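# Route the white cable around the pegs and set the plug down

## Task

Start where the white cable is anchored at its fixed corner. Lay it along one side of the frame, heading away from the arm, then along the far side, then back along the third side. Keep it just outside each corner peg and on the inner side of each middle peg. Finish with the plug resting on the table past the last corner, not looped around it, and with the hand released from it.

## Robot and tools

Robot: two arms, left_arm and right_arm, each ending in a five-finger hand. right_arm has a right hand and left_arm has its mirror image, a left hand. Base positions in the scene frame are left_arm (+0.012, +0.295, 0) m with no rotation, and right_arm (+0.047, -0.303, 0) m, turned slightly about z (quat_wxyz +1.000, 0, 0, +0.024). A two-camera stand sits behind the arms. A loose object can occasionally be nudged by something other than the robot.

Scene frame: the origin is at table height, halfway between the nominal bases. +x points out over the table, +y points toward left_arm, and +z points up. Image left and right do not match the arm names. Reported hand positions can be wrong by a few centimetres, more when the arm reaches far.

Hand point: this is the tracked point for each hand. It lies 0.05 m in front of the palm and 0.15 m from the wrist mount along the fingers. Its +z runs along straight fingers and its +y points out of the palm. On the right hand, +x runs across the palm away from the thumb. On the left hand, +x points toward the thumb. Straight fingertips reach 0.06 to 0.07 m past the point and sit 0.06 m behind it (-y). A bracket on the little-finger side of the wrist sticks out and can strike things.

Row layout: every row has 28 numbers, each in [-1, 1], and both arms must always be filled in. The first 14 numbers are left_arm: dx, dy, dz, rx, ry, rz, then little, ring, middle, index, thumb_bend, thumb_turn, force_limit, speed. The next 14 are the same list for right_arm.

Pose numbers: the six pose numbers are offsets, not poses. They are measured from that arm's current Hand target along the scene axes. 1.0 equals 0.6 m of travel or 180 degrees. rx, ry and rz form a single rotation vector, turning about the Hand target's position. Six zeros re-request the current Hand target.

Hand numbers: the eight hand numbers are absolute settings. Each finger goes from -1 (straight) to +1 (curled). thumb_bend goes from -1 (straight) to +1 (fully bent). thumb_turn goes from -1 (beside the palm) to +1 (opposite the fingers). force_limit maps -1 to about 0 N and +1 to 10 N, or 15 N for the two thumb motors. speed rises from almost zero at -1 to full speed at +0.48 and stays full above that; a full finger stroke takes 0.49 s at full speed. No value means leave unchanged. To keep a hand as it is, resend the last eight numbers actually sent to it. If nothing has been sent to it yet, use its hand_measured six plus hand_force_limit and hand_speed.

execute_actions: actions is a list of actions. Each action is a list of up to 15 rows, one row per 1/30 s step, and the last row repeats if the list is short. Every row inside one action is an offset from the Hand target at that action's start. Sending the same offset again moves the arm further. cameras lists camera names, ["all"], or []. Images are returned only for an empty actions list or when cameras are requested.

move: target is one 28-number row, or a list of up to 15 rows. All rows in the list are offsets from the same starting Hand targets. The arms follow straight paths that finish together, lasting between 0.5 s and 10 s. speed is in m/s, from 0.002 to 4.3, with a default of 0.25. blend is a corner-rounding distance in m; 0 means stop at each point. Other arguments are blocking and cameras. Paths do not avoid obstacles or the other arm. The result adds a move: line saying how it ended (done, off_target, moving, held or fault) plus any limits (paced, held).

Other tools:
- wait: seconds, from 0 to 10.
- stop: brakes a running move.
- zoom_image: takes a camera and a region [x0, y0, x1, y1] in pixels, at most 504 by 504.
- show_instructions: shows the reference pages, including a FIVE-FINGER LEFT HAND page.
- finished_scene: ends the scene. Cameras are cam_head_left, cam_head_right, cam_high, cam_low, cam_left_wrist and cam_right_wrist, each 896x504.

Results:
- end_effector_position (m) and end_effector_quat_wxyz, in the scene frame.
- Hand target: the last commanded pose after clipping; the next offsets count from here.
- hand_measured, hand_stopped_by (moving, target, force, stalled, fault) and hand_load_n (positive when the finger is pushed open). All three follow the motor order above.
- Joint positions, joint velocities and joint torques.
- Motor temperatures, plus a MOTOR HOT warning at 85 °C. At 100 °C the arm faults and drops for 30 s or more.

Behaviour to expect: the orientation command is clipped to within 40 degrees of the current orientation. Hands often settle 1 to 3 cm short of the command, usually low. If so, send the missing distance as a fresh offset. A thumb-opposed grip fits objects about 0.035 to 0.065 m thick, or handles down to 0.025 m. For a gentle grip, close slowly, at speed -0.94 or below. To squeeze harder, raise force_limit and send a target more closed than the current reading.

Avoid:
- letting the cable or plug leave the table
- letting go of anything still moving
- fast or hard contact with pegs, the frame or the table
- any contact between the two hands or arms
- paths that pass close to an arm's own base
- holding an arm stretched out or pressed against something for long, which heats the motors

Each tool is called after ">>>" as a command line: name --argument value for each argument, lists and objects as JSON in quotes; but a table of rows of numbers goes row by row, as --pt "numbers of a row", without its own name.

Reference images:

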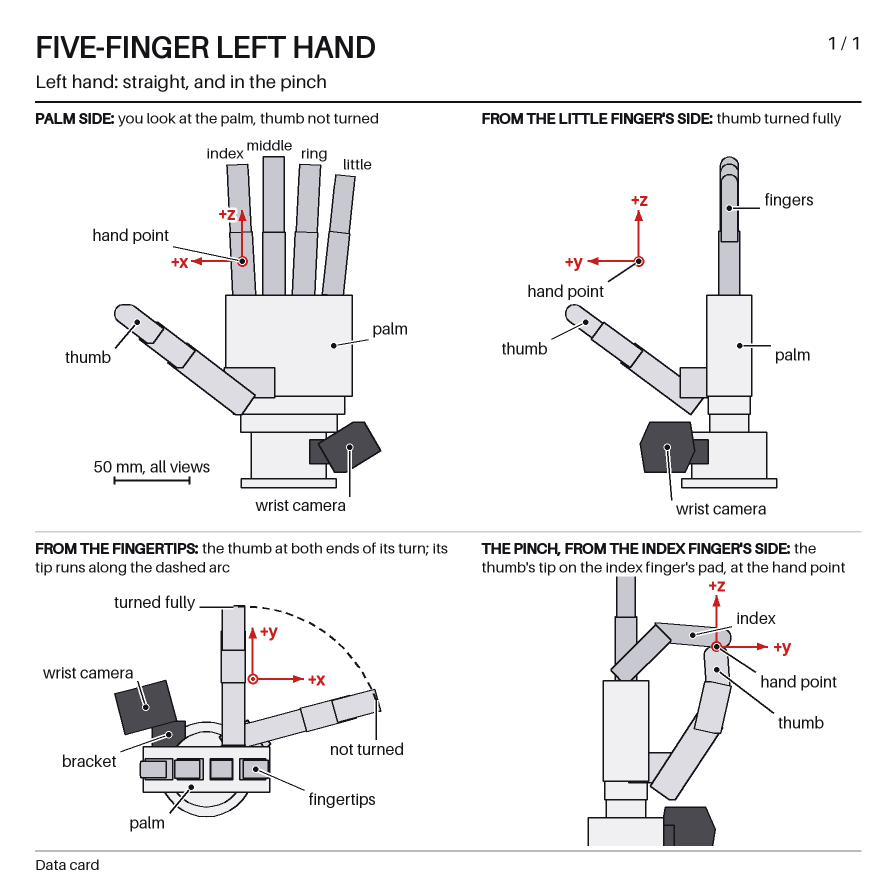

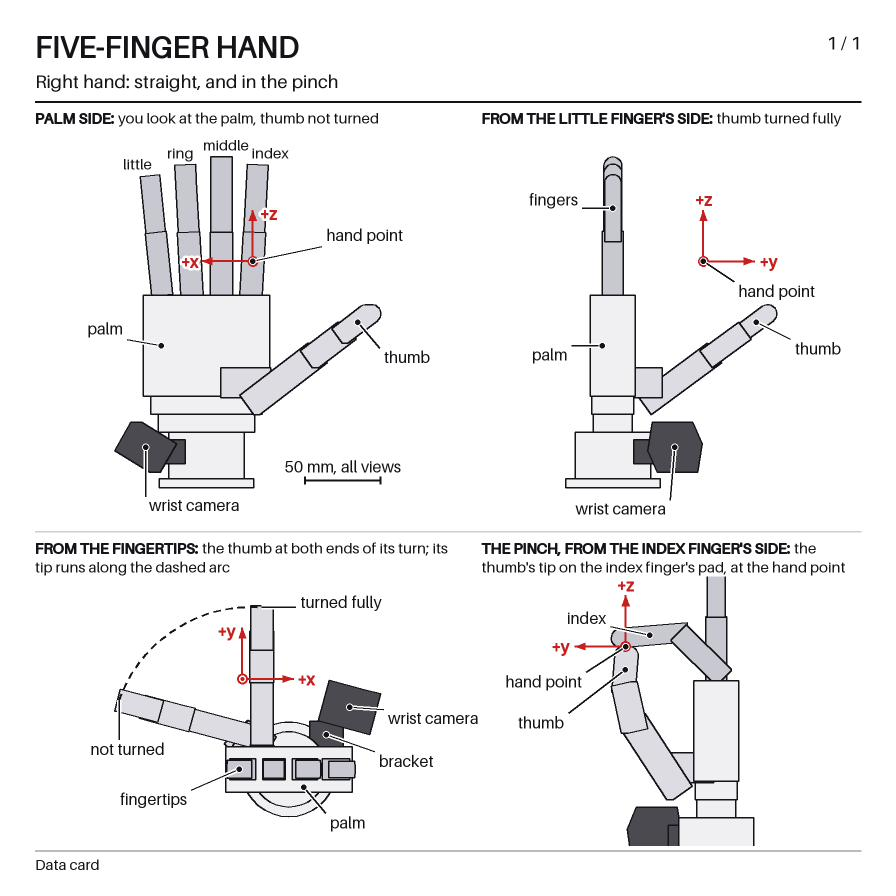

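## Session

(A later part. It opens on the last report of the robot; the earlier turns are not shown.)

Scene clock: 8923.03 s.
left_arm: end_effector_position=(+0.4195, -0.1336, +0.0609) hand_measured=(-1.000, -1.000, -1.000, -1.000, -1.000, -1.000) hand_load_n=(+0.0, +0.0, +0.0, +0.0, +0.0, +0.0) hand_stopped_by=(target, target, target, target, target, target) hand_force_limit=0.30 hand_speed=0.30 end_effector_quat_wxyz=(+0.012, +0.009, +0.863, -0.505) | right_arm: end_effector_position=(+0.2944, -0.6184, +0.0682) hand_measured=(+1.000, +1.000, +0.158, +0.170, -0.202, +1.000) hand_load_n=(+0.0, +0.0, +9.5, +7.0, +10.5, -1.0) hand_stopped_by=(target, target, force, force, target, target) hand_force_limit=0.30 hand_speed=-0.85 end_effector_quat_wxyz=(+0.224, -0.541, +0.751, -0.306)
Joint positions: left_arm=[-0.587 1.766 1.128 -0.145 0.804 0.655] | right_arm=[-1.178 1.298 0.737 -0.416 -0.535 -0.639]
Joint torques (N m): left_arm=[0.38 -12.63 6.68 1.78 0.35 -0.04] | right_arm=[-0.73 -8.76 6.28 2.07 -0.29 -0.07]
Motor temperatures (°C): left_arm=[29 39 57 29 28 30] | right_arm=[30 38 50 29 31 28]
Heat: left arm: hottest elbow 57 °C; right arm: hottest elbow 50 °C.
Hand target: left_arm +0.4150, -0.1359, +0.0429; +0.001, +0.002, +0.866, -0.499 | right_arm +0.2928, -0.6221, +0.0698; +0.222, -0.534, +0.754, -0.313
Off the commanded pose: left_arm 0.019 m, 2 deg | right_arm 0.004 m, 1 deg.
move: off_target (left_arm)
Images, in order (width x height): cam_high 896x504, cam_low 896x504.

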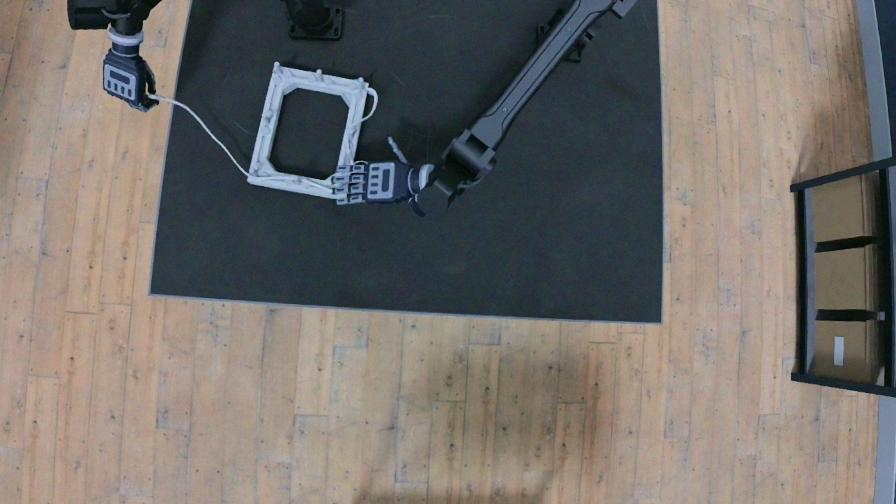

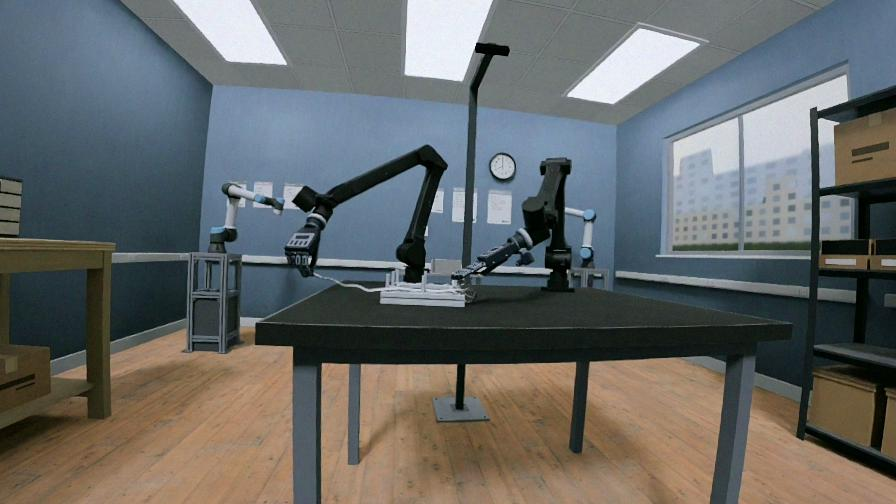

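>>> move --pt "0.0 0.0 0 0 0 0 -1 -1 -1 -1 -1 -1 0.3 0.3 -0.13 0.15 0.0 0 0 -0.2 1 1 0.5 0.6 -0.2 1 0.3 -0.85" --speed 0.15 --cameras '["cam_high","cam_low"]'

>>> zoom_image --camera "cam_low" --region '[370, 255, 450, 315]'

>>> zoom_image --camera "cam_high" --region '[140, 60, 360, 240]'

Scene clock: 8962.23 s.
left_arm: end_effector_position=(+0.4195, -0.1336, +0.0609) hand_measured=(-1.000, -1.000, -1.000, -1.000, -1.000, -1.000) hand_load_n=(+0.0, +0.0, +0.0, +0.0, -0.5, -0.5) hand_stopped_by=(target, target, target, target, target, target) hand_force_limit=0.30 hand_speed=0.30 end_effector_quat_wxyz=(+0.012, +0.009, +0.863, -0.505) | right_arm: end_effector_position=(+0.2140, -0.5367, +0.0714) hand_measured=(+1.000, +1.000, +0.158, +0.170, -0.202, +1.000) hand_load_n=(+0.0, +0.0, +9.5, +7.0, +10.5, -1.0) hand_stopped_by=(target, target, force, force, target, target) hand_force_limit=0.30 hand_speed=-0.85 end_effector_quat_wxyz=(+0.112, -0.276, +0.880, -0.370)
Joint positions: left_arm=[-0.587 1.766 1.128 -0.145 0.804 0.655] | right_arm=[-1.142 0.714 0.375 -0.441 -0.087 -0.095]
Joint torques (N m): left_arm=[0.32 -12.63 6.67 1.8 0.35 -0.03] | right_arm=[0.85 -2.84 6.87 1.07 0.04 0.06]
Motor temperatures (°C): left_arm=[29 39 56 29 28 30] | right_arm=[30 37 49 29 31 28]
Heat: left arm: hottest elbow 56 °C; right arm: hottest elbow 49 °C.
Hand target: left_arm +0.4150, -0.1359, +0.0429; +0.001, +0.002, +0.866, -0.499 | right_arm +0.2148, -0.5320, +0.0697; +0.114, -0.275, +0.882, -0.366
Off the commanded pose: left_arm 0.019 m, 2 deg | right_arm 0.005 m, 1 deg.
move: off_target (left_arm)
Images, in order (width x height): cam_high 896x504, cam_low 896x504.

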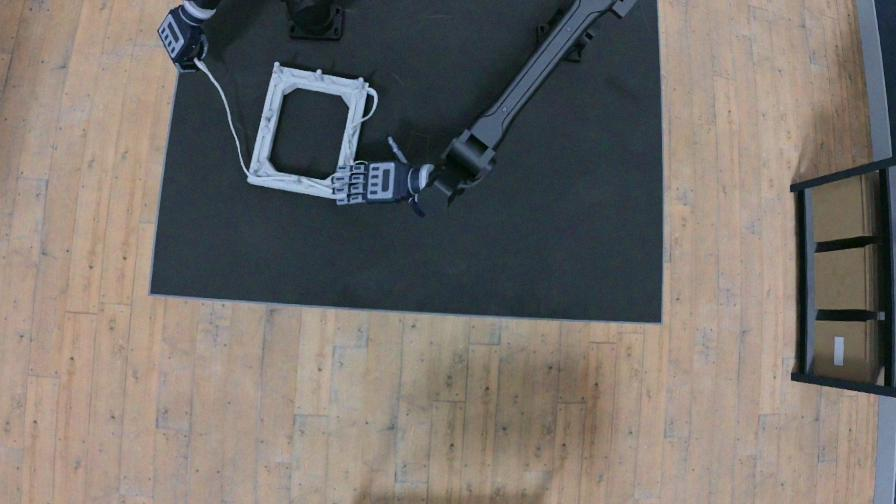

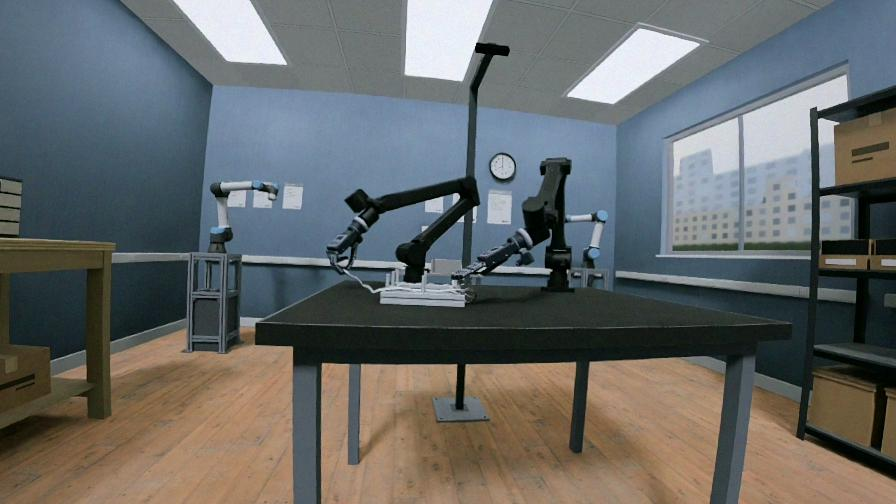

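Scaled by 6.300 from the camera's 896x504 image, which has a finer 1280x720 frame.

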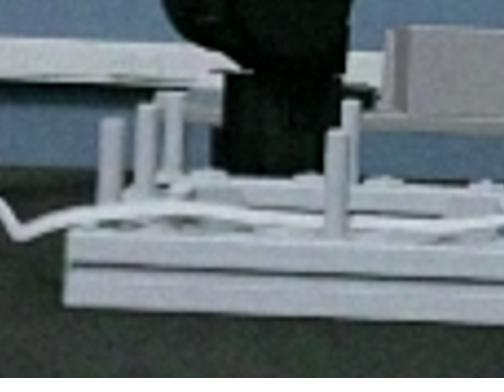

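Scaled by 2.291 from the camera's 896x504 image, which has a finer 1280x720 frame.

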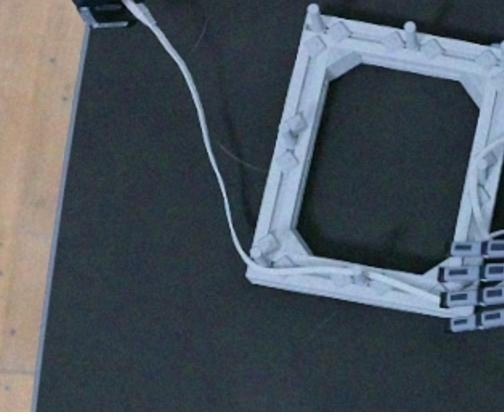

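>>> move --pt "0.0 0.0 0 0 0 0 -1 -1 -1 -1 -1 -1 0.3 0.3 0.125 0.02 0.01 0 0 -0.233 1 1 0.5 0.6 -0.2 1 0.3 -0.85" --pt "0.0 0.0 0 0 0 0 -1 -1 -1 -1 -1 -1 0.3 0.3 0.29 0.087 0.02 0.2583 -0.0692 -0.3885 1 1 0.5 0.6 -0.2 1 0.3 -0.85" --speed 0.15 --blend 0.02 --cameras '["cam_high","cam_low","cam_head_left"]'

>>> zoom_image --camera "cam_low" --region '[350, 245, 450, 315]'

>>> zoom_image --camera "cam_high" --region '[180, 60, 360, 240]'

>>> zoom_image --camera "cam_head_left" --region '[560, 205, 660, 285]'

Scene clock: 8982.57 s.
left_arm: end_effector_position=(+0.4195, -0.1336, +0.0609) hand_measured=(-1.000, -1.000, -1.000, -1.000, -1.000, -1.000) hand_load_n=(+0.0, +0.0, +0.0, +0.0, +0.0, +0.0) hand_stopped_by=(target, target, target, target, target, target) hand_force_limit=0.30 hand_speed=0.30 end_effector_quat_wxyz=(+0.012, +0.009, +0.863, -0.505) | right_arm: end_effector_position=(+0.3754, -0.4674, +0.0699) hand_measured=(+1.000, +1.000, +0.158, +0.170, -0.202, +1.000) hand_load_n=(+0.0, +0.0, +9.5, +7.0, +10.5, -1.5) hand_stopped_by=(target, target, force, force, target, target) hand_force_limit=0.30 hand_speed=-0.85 end_effector_quat_wxyz=(+0.056, +0.357, +0.932, -0.033)
Joint positions: left_arm=[-0.587 1.766 1.128 -0.145 0.804 0.655] | right_arm=[-0.642 1.215 0.736 -0.967 0.039 1.707]
Joint torques (N m): left_arm=[0.38 -12.69 6.68 1.78 0.35 -0.03] | right_arm=[-0.62 -5.01 8.81 0.44 -0.17 -0.03]
Motor temperatures (°C): left_arm=[29 39 56 29 28 30] | right_arm=[30 36 50 29 30 28]
Heat: left arm: hottest elbow 56 °C; right arm: hottest elbow 50 °C.
Hand target: left_arm +0.4150, -0.1359, +0.0429; +0.001, +0.002, +0.866, -0.499 | right_arm +0.3888, -0.4799, +0.0817; +0.070, +0.366, +0.927, -0.035
Off the commanded pose: left_arm 0.019 m, 2 deg | right_arm 0.022 m, 2 deg.
move: off_target (left_arm, right_arm)
Images, in order (width x height): cam_head_left 896x504, cam_high 896x504, cam_low 896x504.

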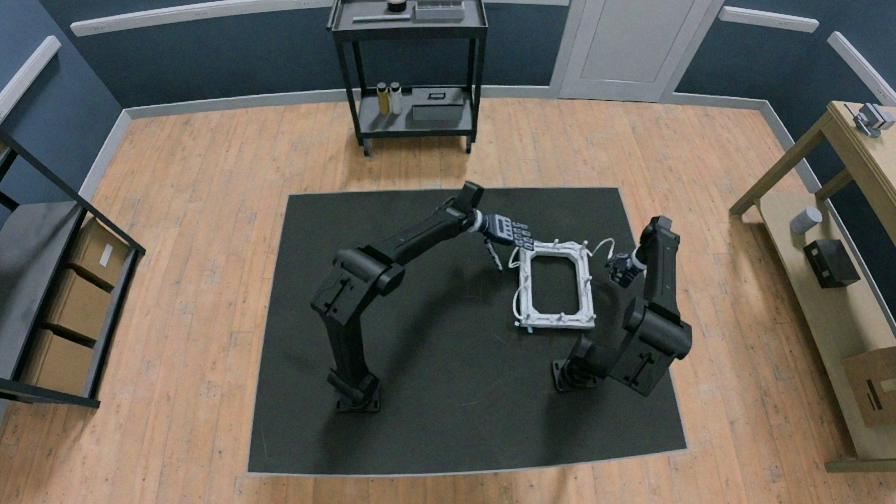

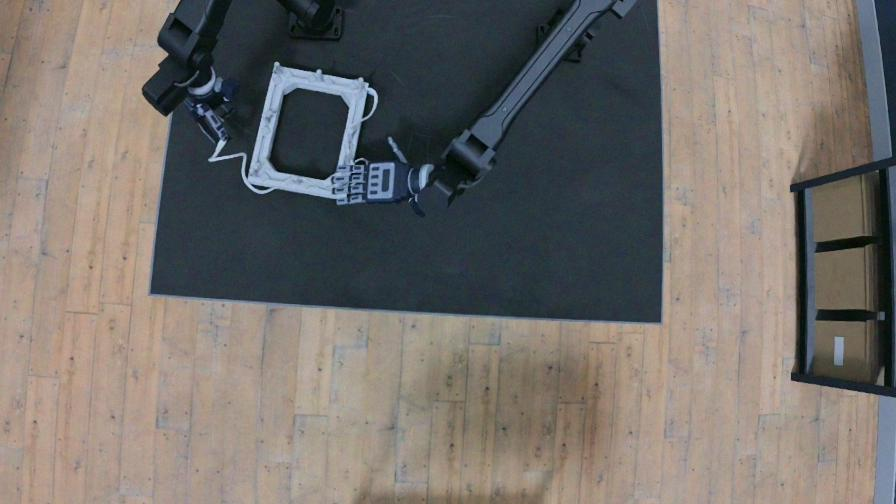

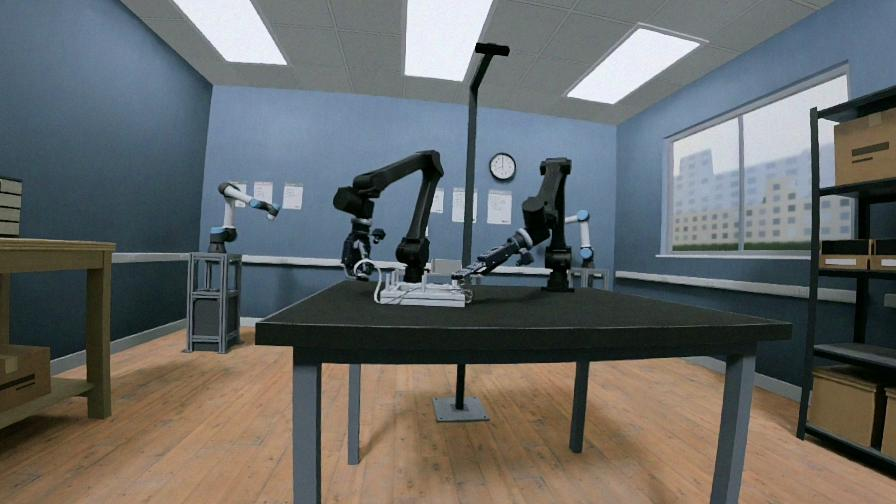

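Scaled by 5.040 from the camera's 896x504 image, which has a finer 1280x720 frame.

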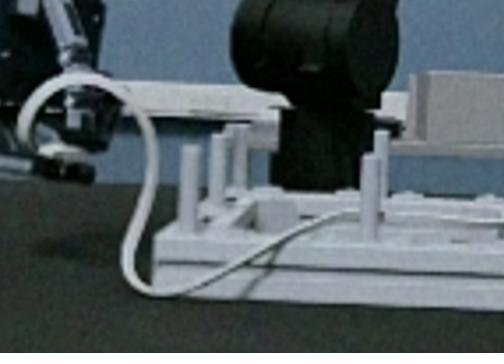

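Scaled by 2.800 from the camera's 896x504 image, which has a finer 1280x720 frame.

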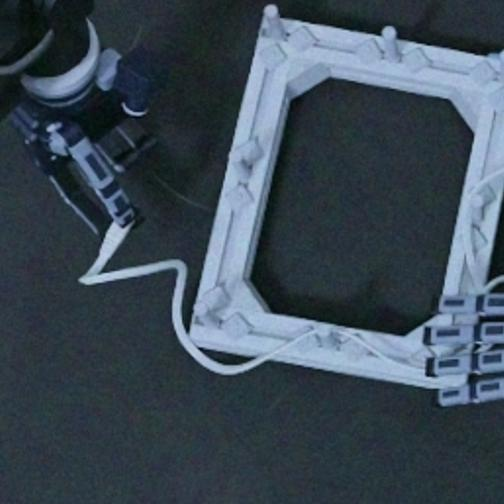

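Scaled by 5.040 from the camera's 896x504 image, which has a finer 1280x720 frame.

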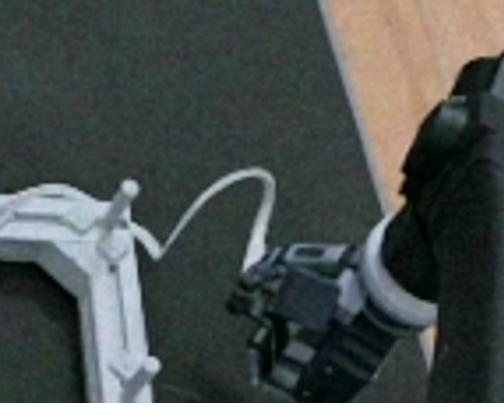

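>>> move --pt "0.0 0.0 0 0 0 0 -1 -1 -1 -1 -1 -1 0.3 0.3 -0.006 0.04 0.05 0 0 0 1 1 0.5 0.6 -0.2 1 0.3 -0.85" --pt "0.0 0.0 0 0 0 0 -1 -1 -1 -1 -1 -1 0.3 0.3 -0.006 0.2 0.05 0 0 0 1 1 0.5 0.6 -0.2 1 0.3 -0.85" --speed 0.1 --blend 0.02 --cameras '["cam_high","cam_low","cam_head_left"]'

>>> zoom_image --camera "cam_low" --region '[350, 245, 450, 315]'

>>> zoom_image --camera "cam_high" --region '[180, 60, 360, 240]'

>>> zoom_image --camera "cam_head_left" --region '[560, 205, 660, 285]'

Scene clock: 8995.27 s.
left_arm: end_effector_position=(+0.4195, -0.1336, +0.0609) hand_measured=(-1.000, -1.000, -1.000, -1.000, -1.000, -1.000) hand_load_n=(+0.0, +0.0, +0.0, +0.0, +0.0, -0.5) hand_stopped_by=(target, target, target, target, target, target) hand_force_limit=0.30 hand_speed=0.30 end_effector_quat_wxyz=(+0.012, +0.009, +0.863, -0.505) | right_arm: end_effector_position=(+0.3881, -0.3623, +0.1120) hand_measured=(+1.000, +1.000, +0.158, +0.170, -0.202, +1.000) hand_load_n=(+0.0, +0.0, +9.5, +7.0, +10.5, -1.5) hand_stopped_by=(target, target, force, force, target, target) hand_force_limit=0.30 hand_speed=-0.85 end_effector_quat_wxyz=(+0.073, +0.364, +0.928, -0.034)
Joint positions: left_arm=[-0.587 1.766 1.128 -0.145 0.804 0.655] | right_arm=[-0.278 1.046 0.728 -1.118 0.088 2.083]
Joint torques (N m): left_arm=[0.38 -12.63 6.68 1.8 0.35 -0.04] | right_arm=[0.67 -5.36 6.19 0.29 0.07 0.11]
Motor temperatures (°C): left_arm=[29 39 56 29 28 30] | right_arm=[30 36 50 29 30 28]
Heat: left arm: hottest elbow 56 °C; right arm: hottest elbow 50 °C.
Hand target: left_arm +0.4150, -0.1359, +0.0429; +0.001, +0.002, +0.866, -0.499 | right_arm +0.3851, -0.3598, +0.1117; +0.070, +0.366, +0.927, -0.035
Off the commanded pose: left_arm 0.019 m, 2 deg | right_arm 0.004 m, 0 deg.
move: off_target (left_arm); blend cut to 0.0191 m at target 1
Images, in order (width x height): cam_head_left 896x504, cam_high 896x504, cam_low 896x504.

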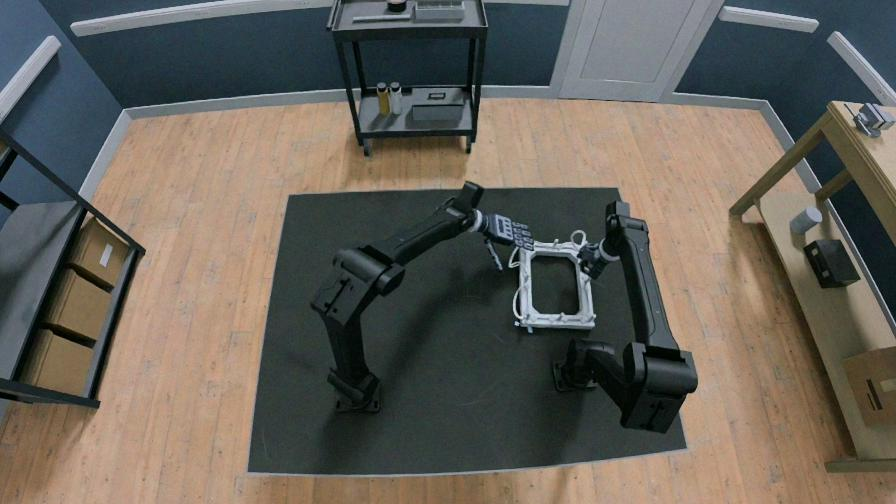

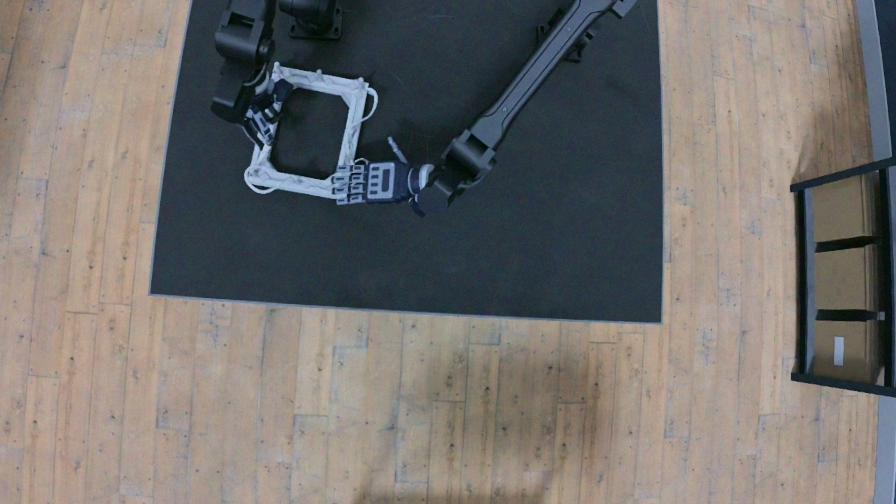

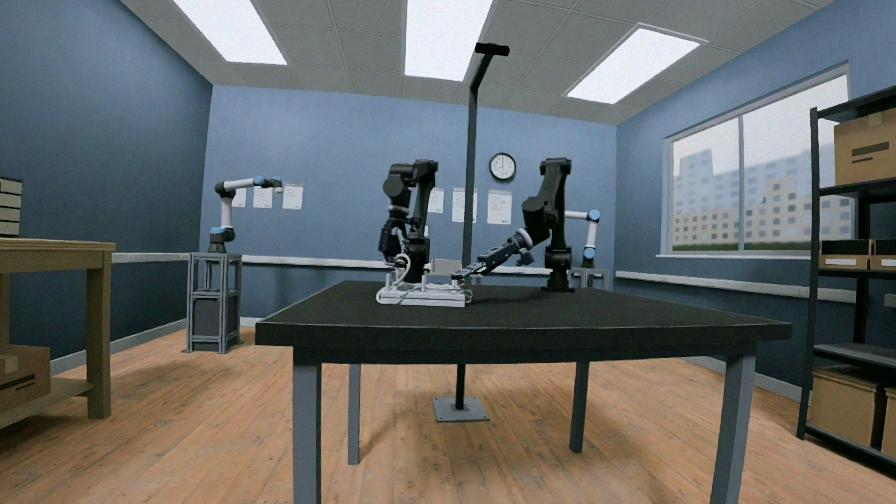

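Scaled by 5.040 from the camera's 896x504 image, which has a finer 1280x720 frame.

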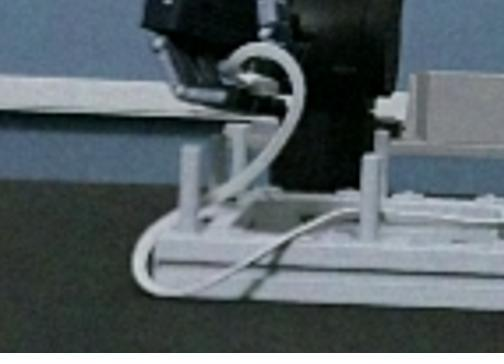

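Scaled by 2.800 from the camera's 896x504 image, which has a finer 1280x720 frame.

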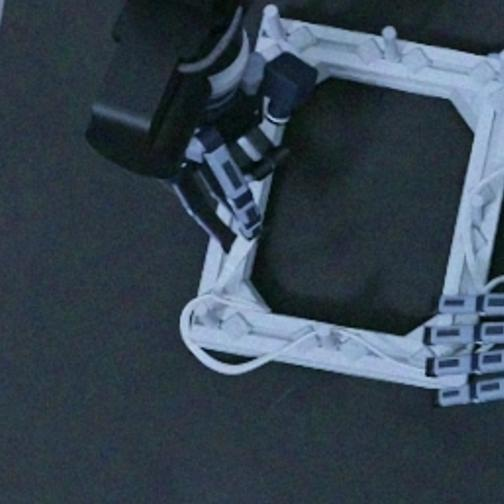

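Scaled by 5.040 from the camera's 896x504 image, which has a finer 1280x720 frame.

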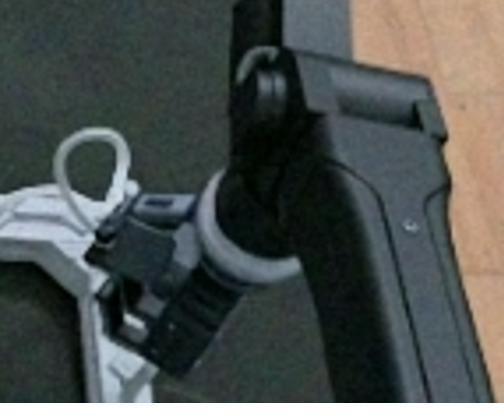

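>>> move --pt "0.0 0.0 0 0 0 0 -1 -1 -1 -1 -1 -1 0.3 0.3 -0.1 0.11 -0.02 0 0 0 1 1 0.5 0.6 -0.2 1 0.3 -0.85" --speed 0.1 --cameras '["cam_high","cam_low","cam_head_left"]'

>>> zoom_image --camera "cam_low" --region '[350, 245, 450, 315]'

>>> zoom_image --camera "cam_high" --region '[180, 60, 360, 240]'

>>> zoom_image --camera "cam_head_left" --region '[520, 205, 620, 325]'

Scene clock: 9006.03 s.
left_arm: end_effector_position=(+0.4195, -0.1336, +0.0609) hand_measured=(-1.000, -1.000, -1.000, -1.000, -1.000, -1.000) hand_load_n=(+0.0, +0.0, +0.0, +0.0, +0.0, +0.0) hand_stopped_by=(target, target, target, target, target, target) hand_force_limit=0.30 hand_speed=0.30 end_effector_quat_wxyz=(+0.012, +0.009, +0.863, -0.505) | right_arm: end_effector_position=(+0.3287, -0.2977, +0.1008) hand_measured=(+1.000, +1.000, +0.158, +0.170, -0.202, +1.000) hand_load_n=(+0.0, +0.0, +10.0, +7.0, +10.5, -1.5) hand_stopped_by=(target, target, force, force, target, target) hand_force_limit=0.30 hand_speed=-0.85 end_effector_quat_wxyz=(+0.066, +0.305, +0.950, +0.006)
Joint positions: left_arm=[-0.587 1.766 1.128 -0.145 0.804 0.655] | right_arm=[-0.148 0.84 0.58 -1.18 0.017 2.092]
Joint torques (N m): left_arm=[0.38 -12.63 6.67 1.8 0.35 -0.03] | right_arm=[0.38 -3.02 6.45 0.08 -0.16 0.08]
Motor temperatures (°C): left_arm=[29 39 56 29 28 30] | right_arm=[30 35 50 29 30 28]
Heat: left arm: hottest elbow 56 °C; right arm: hottest elbow 50 °C.
Hand target: left_arm +0.4150, -0.1359, +0.0429; +0.001, +0.002, +0.866, -0.499 | right_arm +0.3252, -0.2940, +0.0997; +0.070, +0.366, +0.927, -0.035
Off the commanded pose: left_arm 0.019 m, 2 deg | right_arm 0.005 m, 9 deg.
joint sent to its limit (right arm) — joint 6 (wrist roll), upper limit. The joint targets are off in orientation, not in position.
move: off_target (left_arm, right_arm)
Images, in order (width x height): cam_head_left 896x504, cam_high 896x504, cam_low 896x504.

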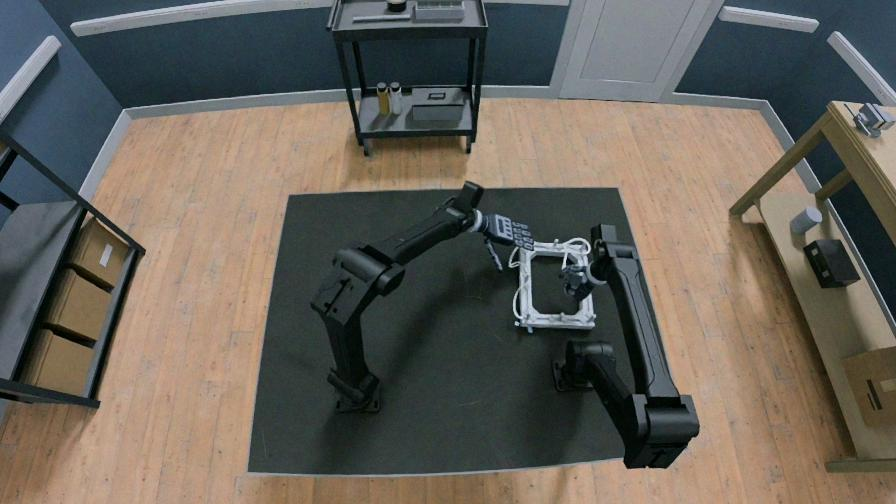

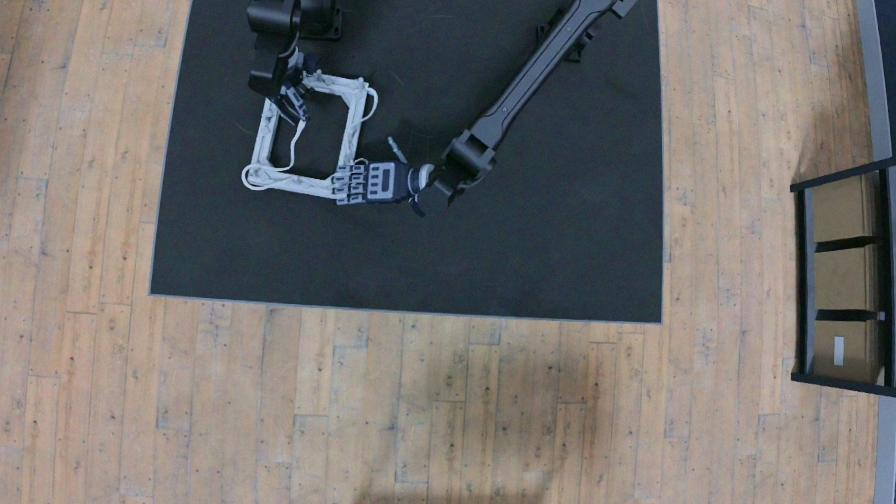

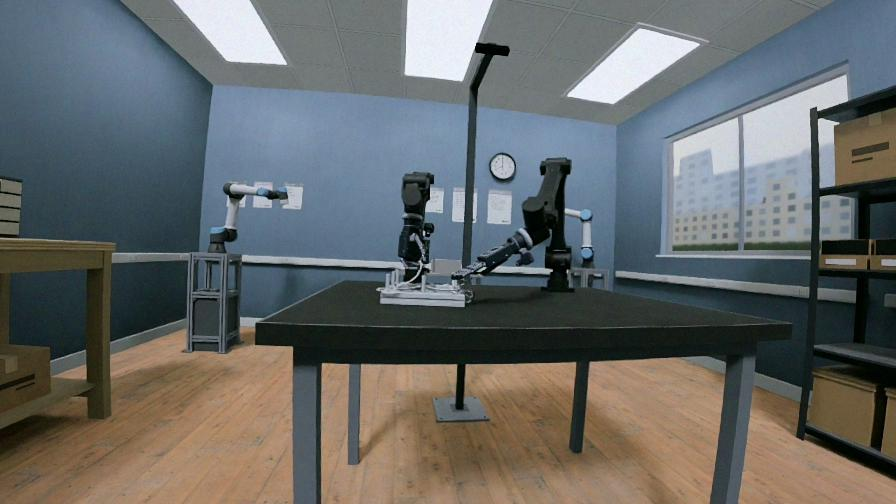

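Scaled by 5.040 from the camera's 896x504 image, which has a finer 1280x720 frame.

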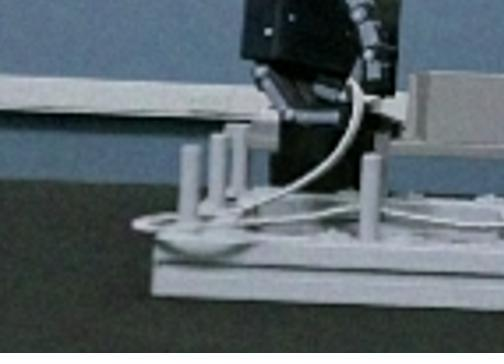

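Scaled by 2.800 from the camera's 896x504 image, which has a finer 1280x720 frame.

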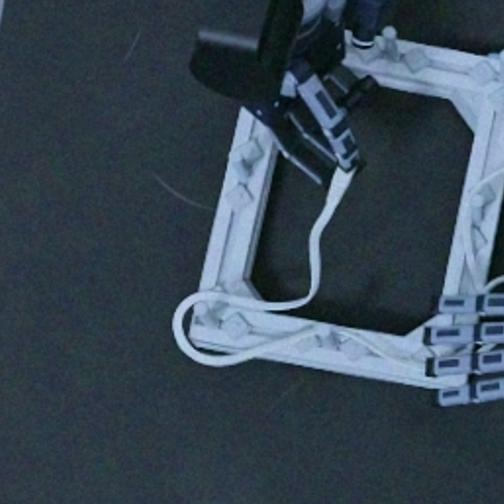

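Scaled by 4.200 from the camera's 896x504 image, which has a finer 1280x720 frame.

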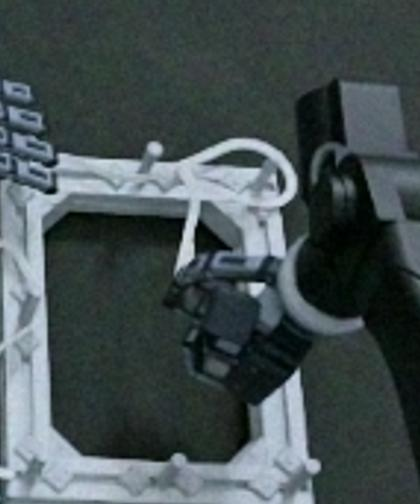

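>>> move --pt "0.0 0.0 0 0 0 0 -1 -1 -1 -1 -1 -1 0.3 0.3 -0.042 0.04 0 0 0 0.289 1 1 0.5 0.6 -0.2 1 0.3 -0.85" --pt "0.0 0.0 0 0 0 0 -1 -1 -1 -1 -1 -1 0.3 0.3 -0.089 -0.06 0.01 0 0 0.539 1 1 0.5 0.6 -0.2 1 0.3 -0.85" --speed 0.18 --blend 0.02 --cameras '["cam_high","cam_low","cam_head_left"]'

>>> zoom_image --camera "cam_low" --region '[350, 245, 450, 315]'

>>> zoom_image --camera "cam_high" --region '[200, 40, 360, 220]'

>>> zoom_image --camera "cam_head_left" --region '[520, 205, 620, 325]'

Scene clock: 9058.80 s.
left_arm: end_effector_position=(+0.4195, -0.1336, +0.0609) hand_measured=(-1.000, -1.000, -1.000, -1.000, -1.000, -1.000) hand_load_n=(+0.0, +0.0, +0.0, +0.0, +0.0, -0.5) hand_stopped_by=(target, target, target, target, target, target) hand_force_limit=0.30 hand_speed=0.30 end_effector_quat_wxyz=(+0.012, +0.009, +0.863, -0.505) | right_arm: end_effector_position=(+0.2610, -0.3226, +0.0948) hand_measured=(+1.000, +1.000, +0.158, +0.170, -0.202, +1.000) hand_load_n=(+0.0, +0.0, +10.0, +7.0, +10.5, -1.5) hand_stopped_by=(target, target, force, force, target, target) hand_force_limit=0.30 hand_speed=-0.85 end_effector_quat_wxyz=(+0.065, -0.450, +0.890, +0.036)
Joint positions: left_arm=[-0.587 1.766 1.128 -0.145 0.804 0.655] | right_arm=[-0.474 1.051 0.684 -1.178 -0.147 0.211]
Joint torques (N m): left_arm=[0.38 -12.69 6.68 1.78 0.35 -0.04] | right_arm=[-1.2 -3.08 9.2 -0.21 -0.28 -0.24]
Motor temperatures (°C): left_arm=[29 39 56 29 28 30] | right_arm=[30 34 49 29 30 28]
Heat: left arm: hottest elbow 56 °C; right arm: hottest elbow 49 °C.
Hand target: left_arm +0.4150, -0.1359, +0.0429; +0.001, +0.002, +0.866, -0.499 | right_arm +0.2717, -0.3299, +0.1057; +0.072, -0.452, +0.889, +0.029
Off the commanded pose: left_arm 0.019 m, 2 deg | right_arm 0.017 m, 1 deg.
move: off_target (left_arm, right_arm)
Images, in order (width x height): cam_head_left 896x504, cam_high 896x504, cam_low 896x504.

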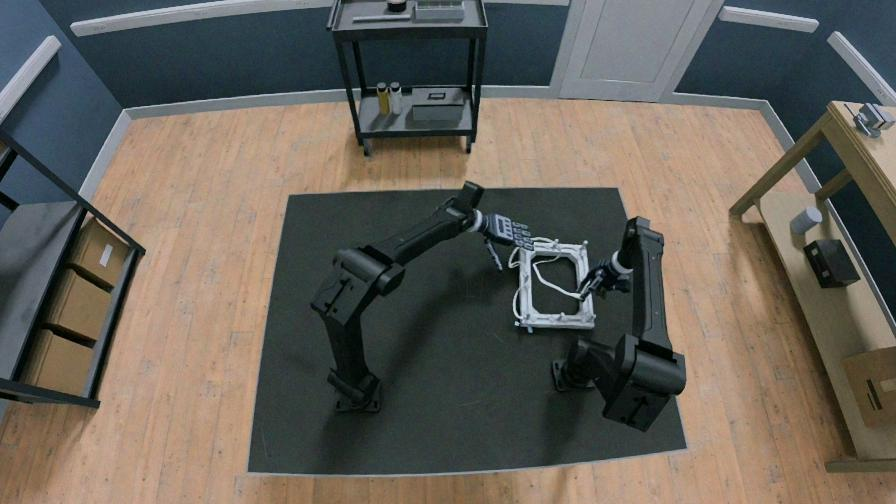

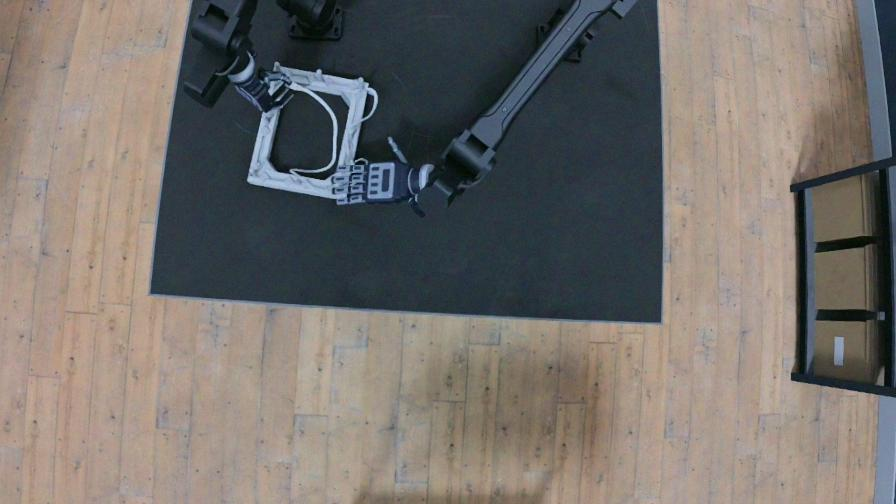

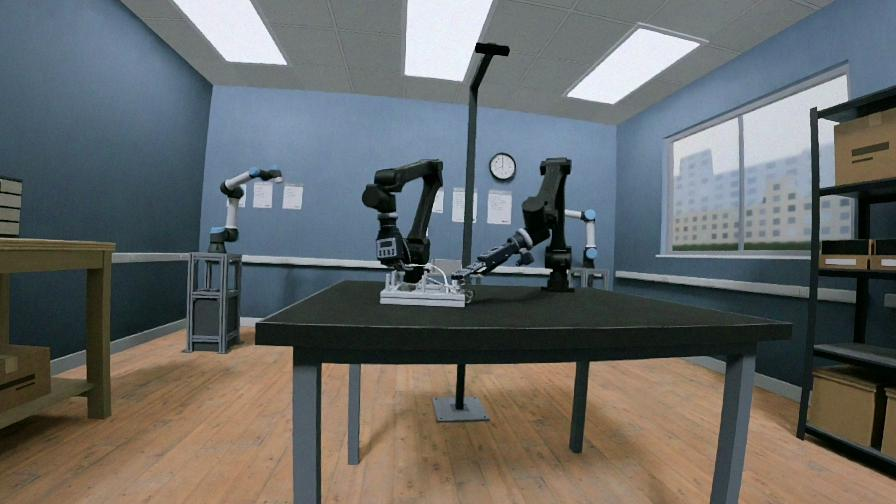

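Scaled by 5.040 from the camera's 896x504 image, which has a finer 1280x720 frame.

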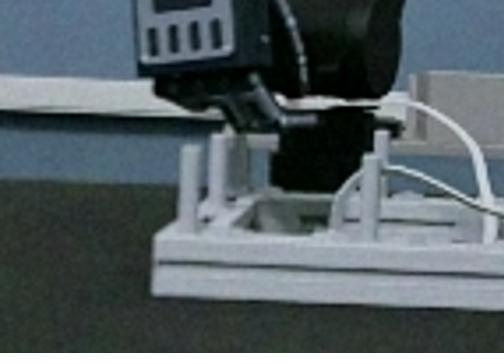

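Scaled by 2.800 from the camera's 896x504 image, which has a finer 1280x720 frame.

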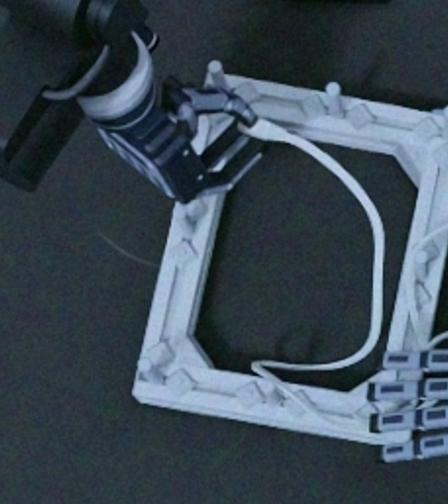

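Scaled by 4.200 from the camera's 896x504 image, which has a finer 1280x720 frame.

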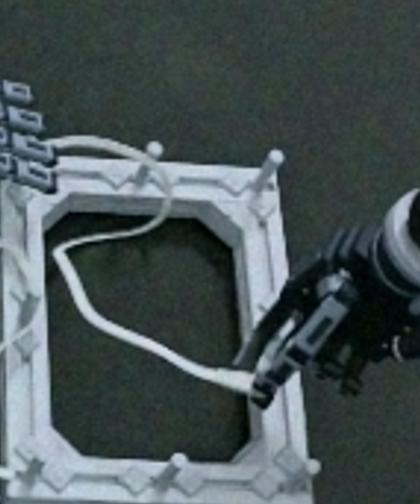

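>>> move --pt "0.0 0.0 0 0 0 0 -1 -1 -1 -1 -1 -1 0.3 0.3 0.164 -0.025 0.015 0 0 0.167 1 1 0.5 0.6 -0.2 1 0.3 -0.85" --pt "0.0 0.0 0 0 0 0 -1 -1 -1 -1 -1 -1 0.3 0.3 0.33 -0.05 0.01 0 0 0.361 1 1 0.5 0.6 -0.2 1 0.3 -0.85" --speed 0.18 --blend 0.02 --cameras '["cam_high","cam_low","cam_head_left"]'

>>> zoom_image --camera "cam_low" --region '[350, 245, 450, 315]'

>>> zoom_image --camera "cam_high" --region '[200, 40, 360, 220]'

Scene clock: 9096.67 s.
left_arm: end_effector_position=(+0.4195, -0.1336, +0.0609) hand_measured=(-1.000, -1.000, -1.000, -1.000, -1.000, -1.000) hand_load_n=(+0.0, +0.0, +0.0, +0.0, +0.0, +0.0) hand_stopped_by=(target, target, target, target, target, target) hand_force_limit=0.30 hand_speed=0.30 end_effector_quat_wxyz=(+0.012, +0.009, +0.863, -0.505) | right_arm: end_effector_position=(+0.4577, -0.3598, +0.1083) hand_measured=(+1.000, +1.000, +0.158, +0.170, -0.202, +1.000) hand_load_n=(+0.0, +0.0, +9.5, +7.5, +10.5, -1.0) hand_stopped_by=(target, target, force, force, target, target) hand_force_limit=0.30 hand_speed=-0.85 end_effector_quat_wxyz=(-0.045, +0.853, -0.515, -0.068)
Joint positions: left_arm=[-0.587 1.766 1.128 -0.145 0.804 0.655] | right_arm=[-0.217 1.721 1.385 -1.33 -0.133 -0.659]
Joint torques (N m): left_arm=[0.32 -12.57 6.68 1.8 0.35 -0.03] | right_arm=[0.09 -13.8 9.02 -0.31 -0.03 -0.3]
Motor temperatures (°C): left_arm=[29 39 56 29 28 30] | right_arm=[30 34 52 29 30 28]
Heat: left arm: hottest elbow 56 °C; right arm: hottest elbow 52 °C.
Hand target: left_arm +0.4150, -0.1359, +0.0429; +0.001, +0.002, +0.866, -0.499 | right_arm +0.4698, -0.3599, +0.1117; -0.045, +0.859, -0.507, -0.064
Off the commanded pose: left_arm 0.019 m, 2 deg | right_arm 0.012 m, 1 deg.
move: off_target (left_arm, right_arm)
Images, in order (width x height): cam_head_left 896x504, cam_high 896x504, cam_low 896x504.

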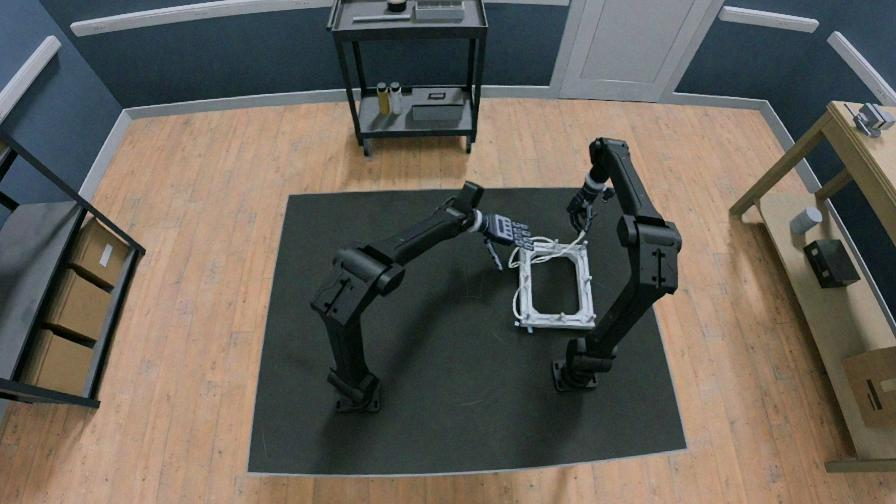

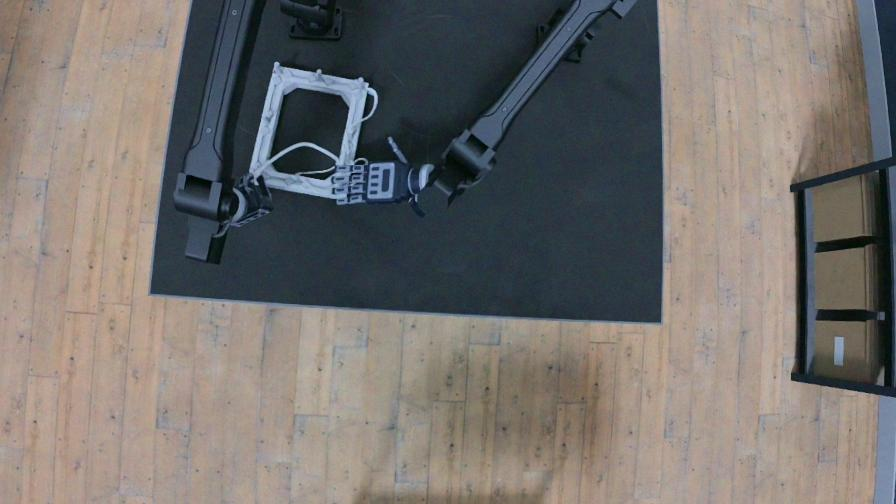

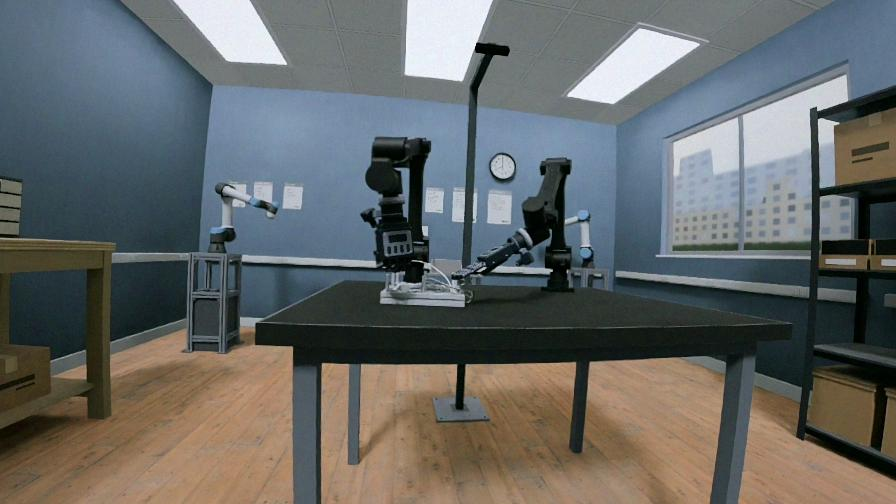

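Scaled by 5.040 from the camera's 896x504 image, which has a finer 1280x720 frame.

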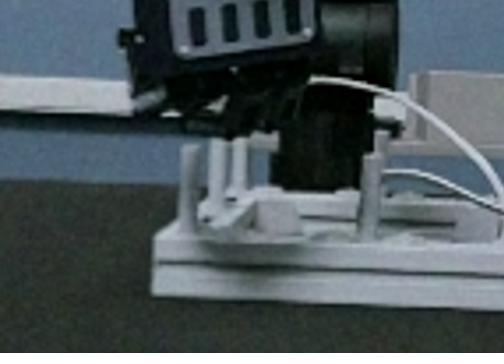

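Scaled by 2.800 from the camera's 896x504 image, which has a finer 1280x720 frame.

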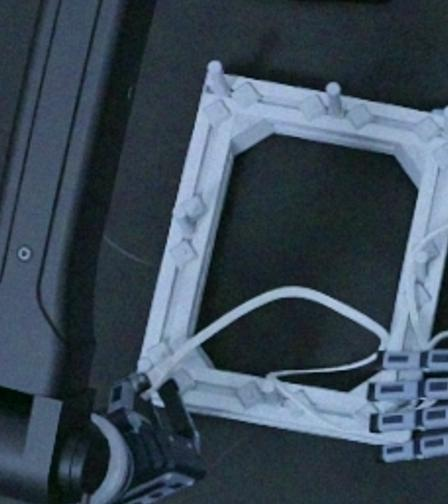

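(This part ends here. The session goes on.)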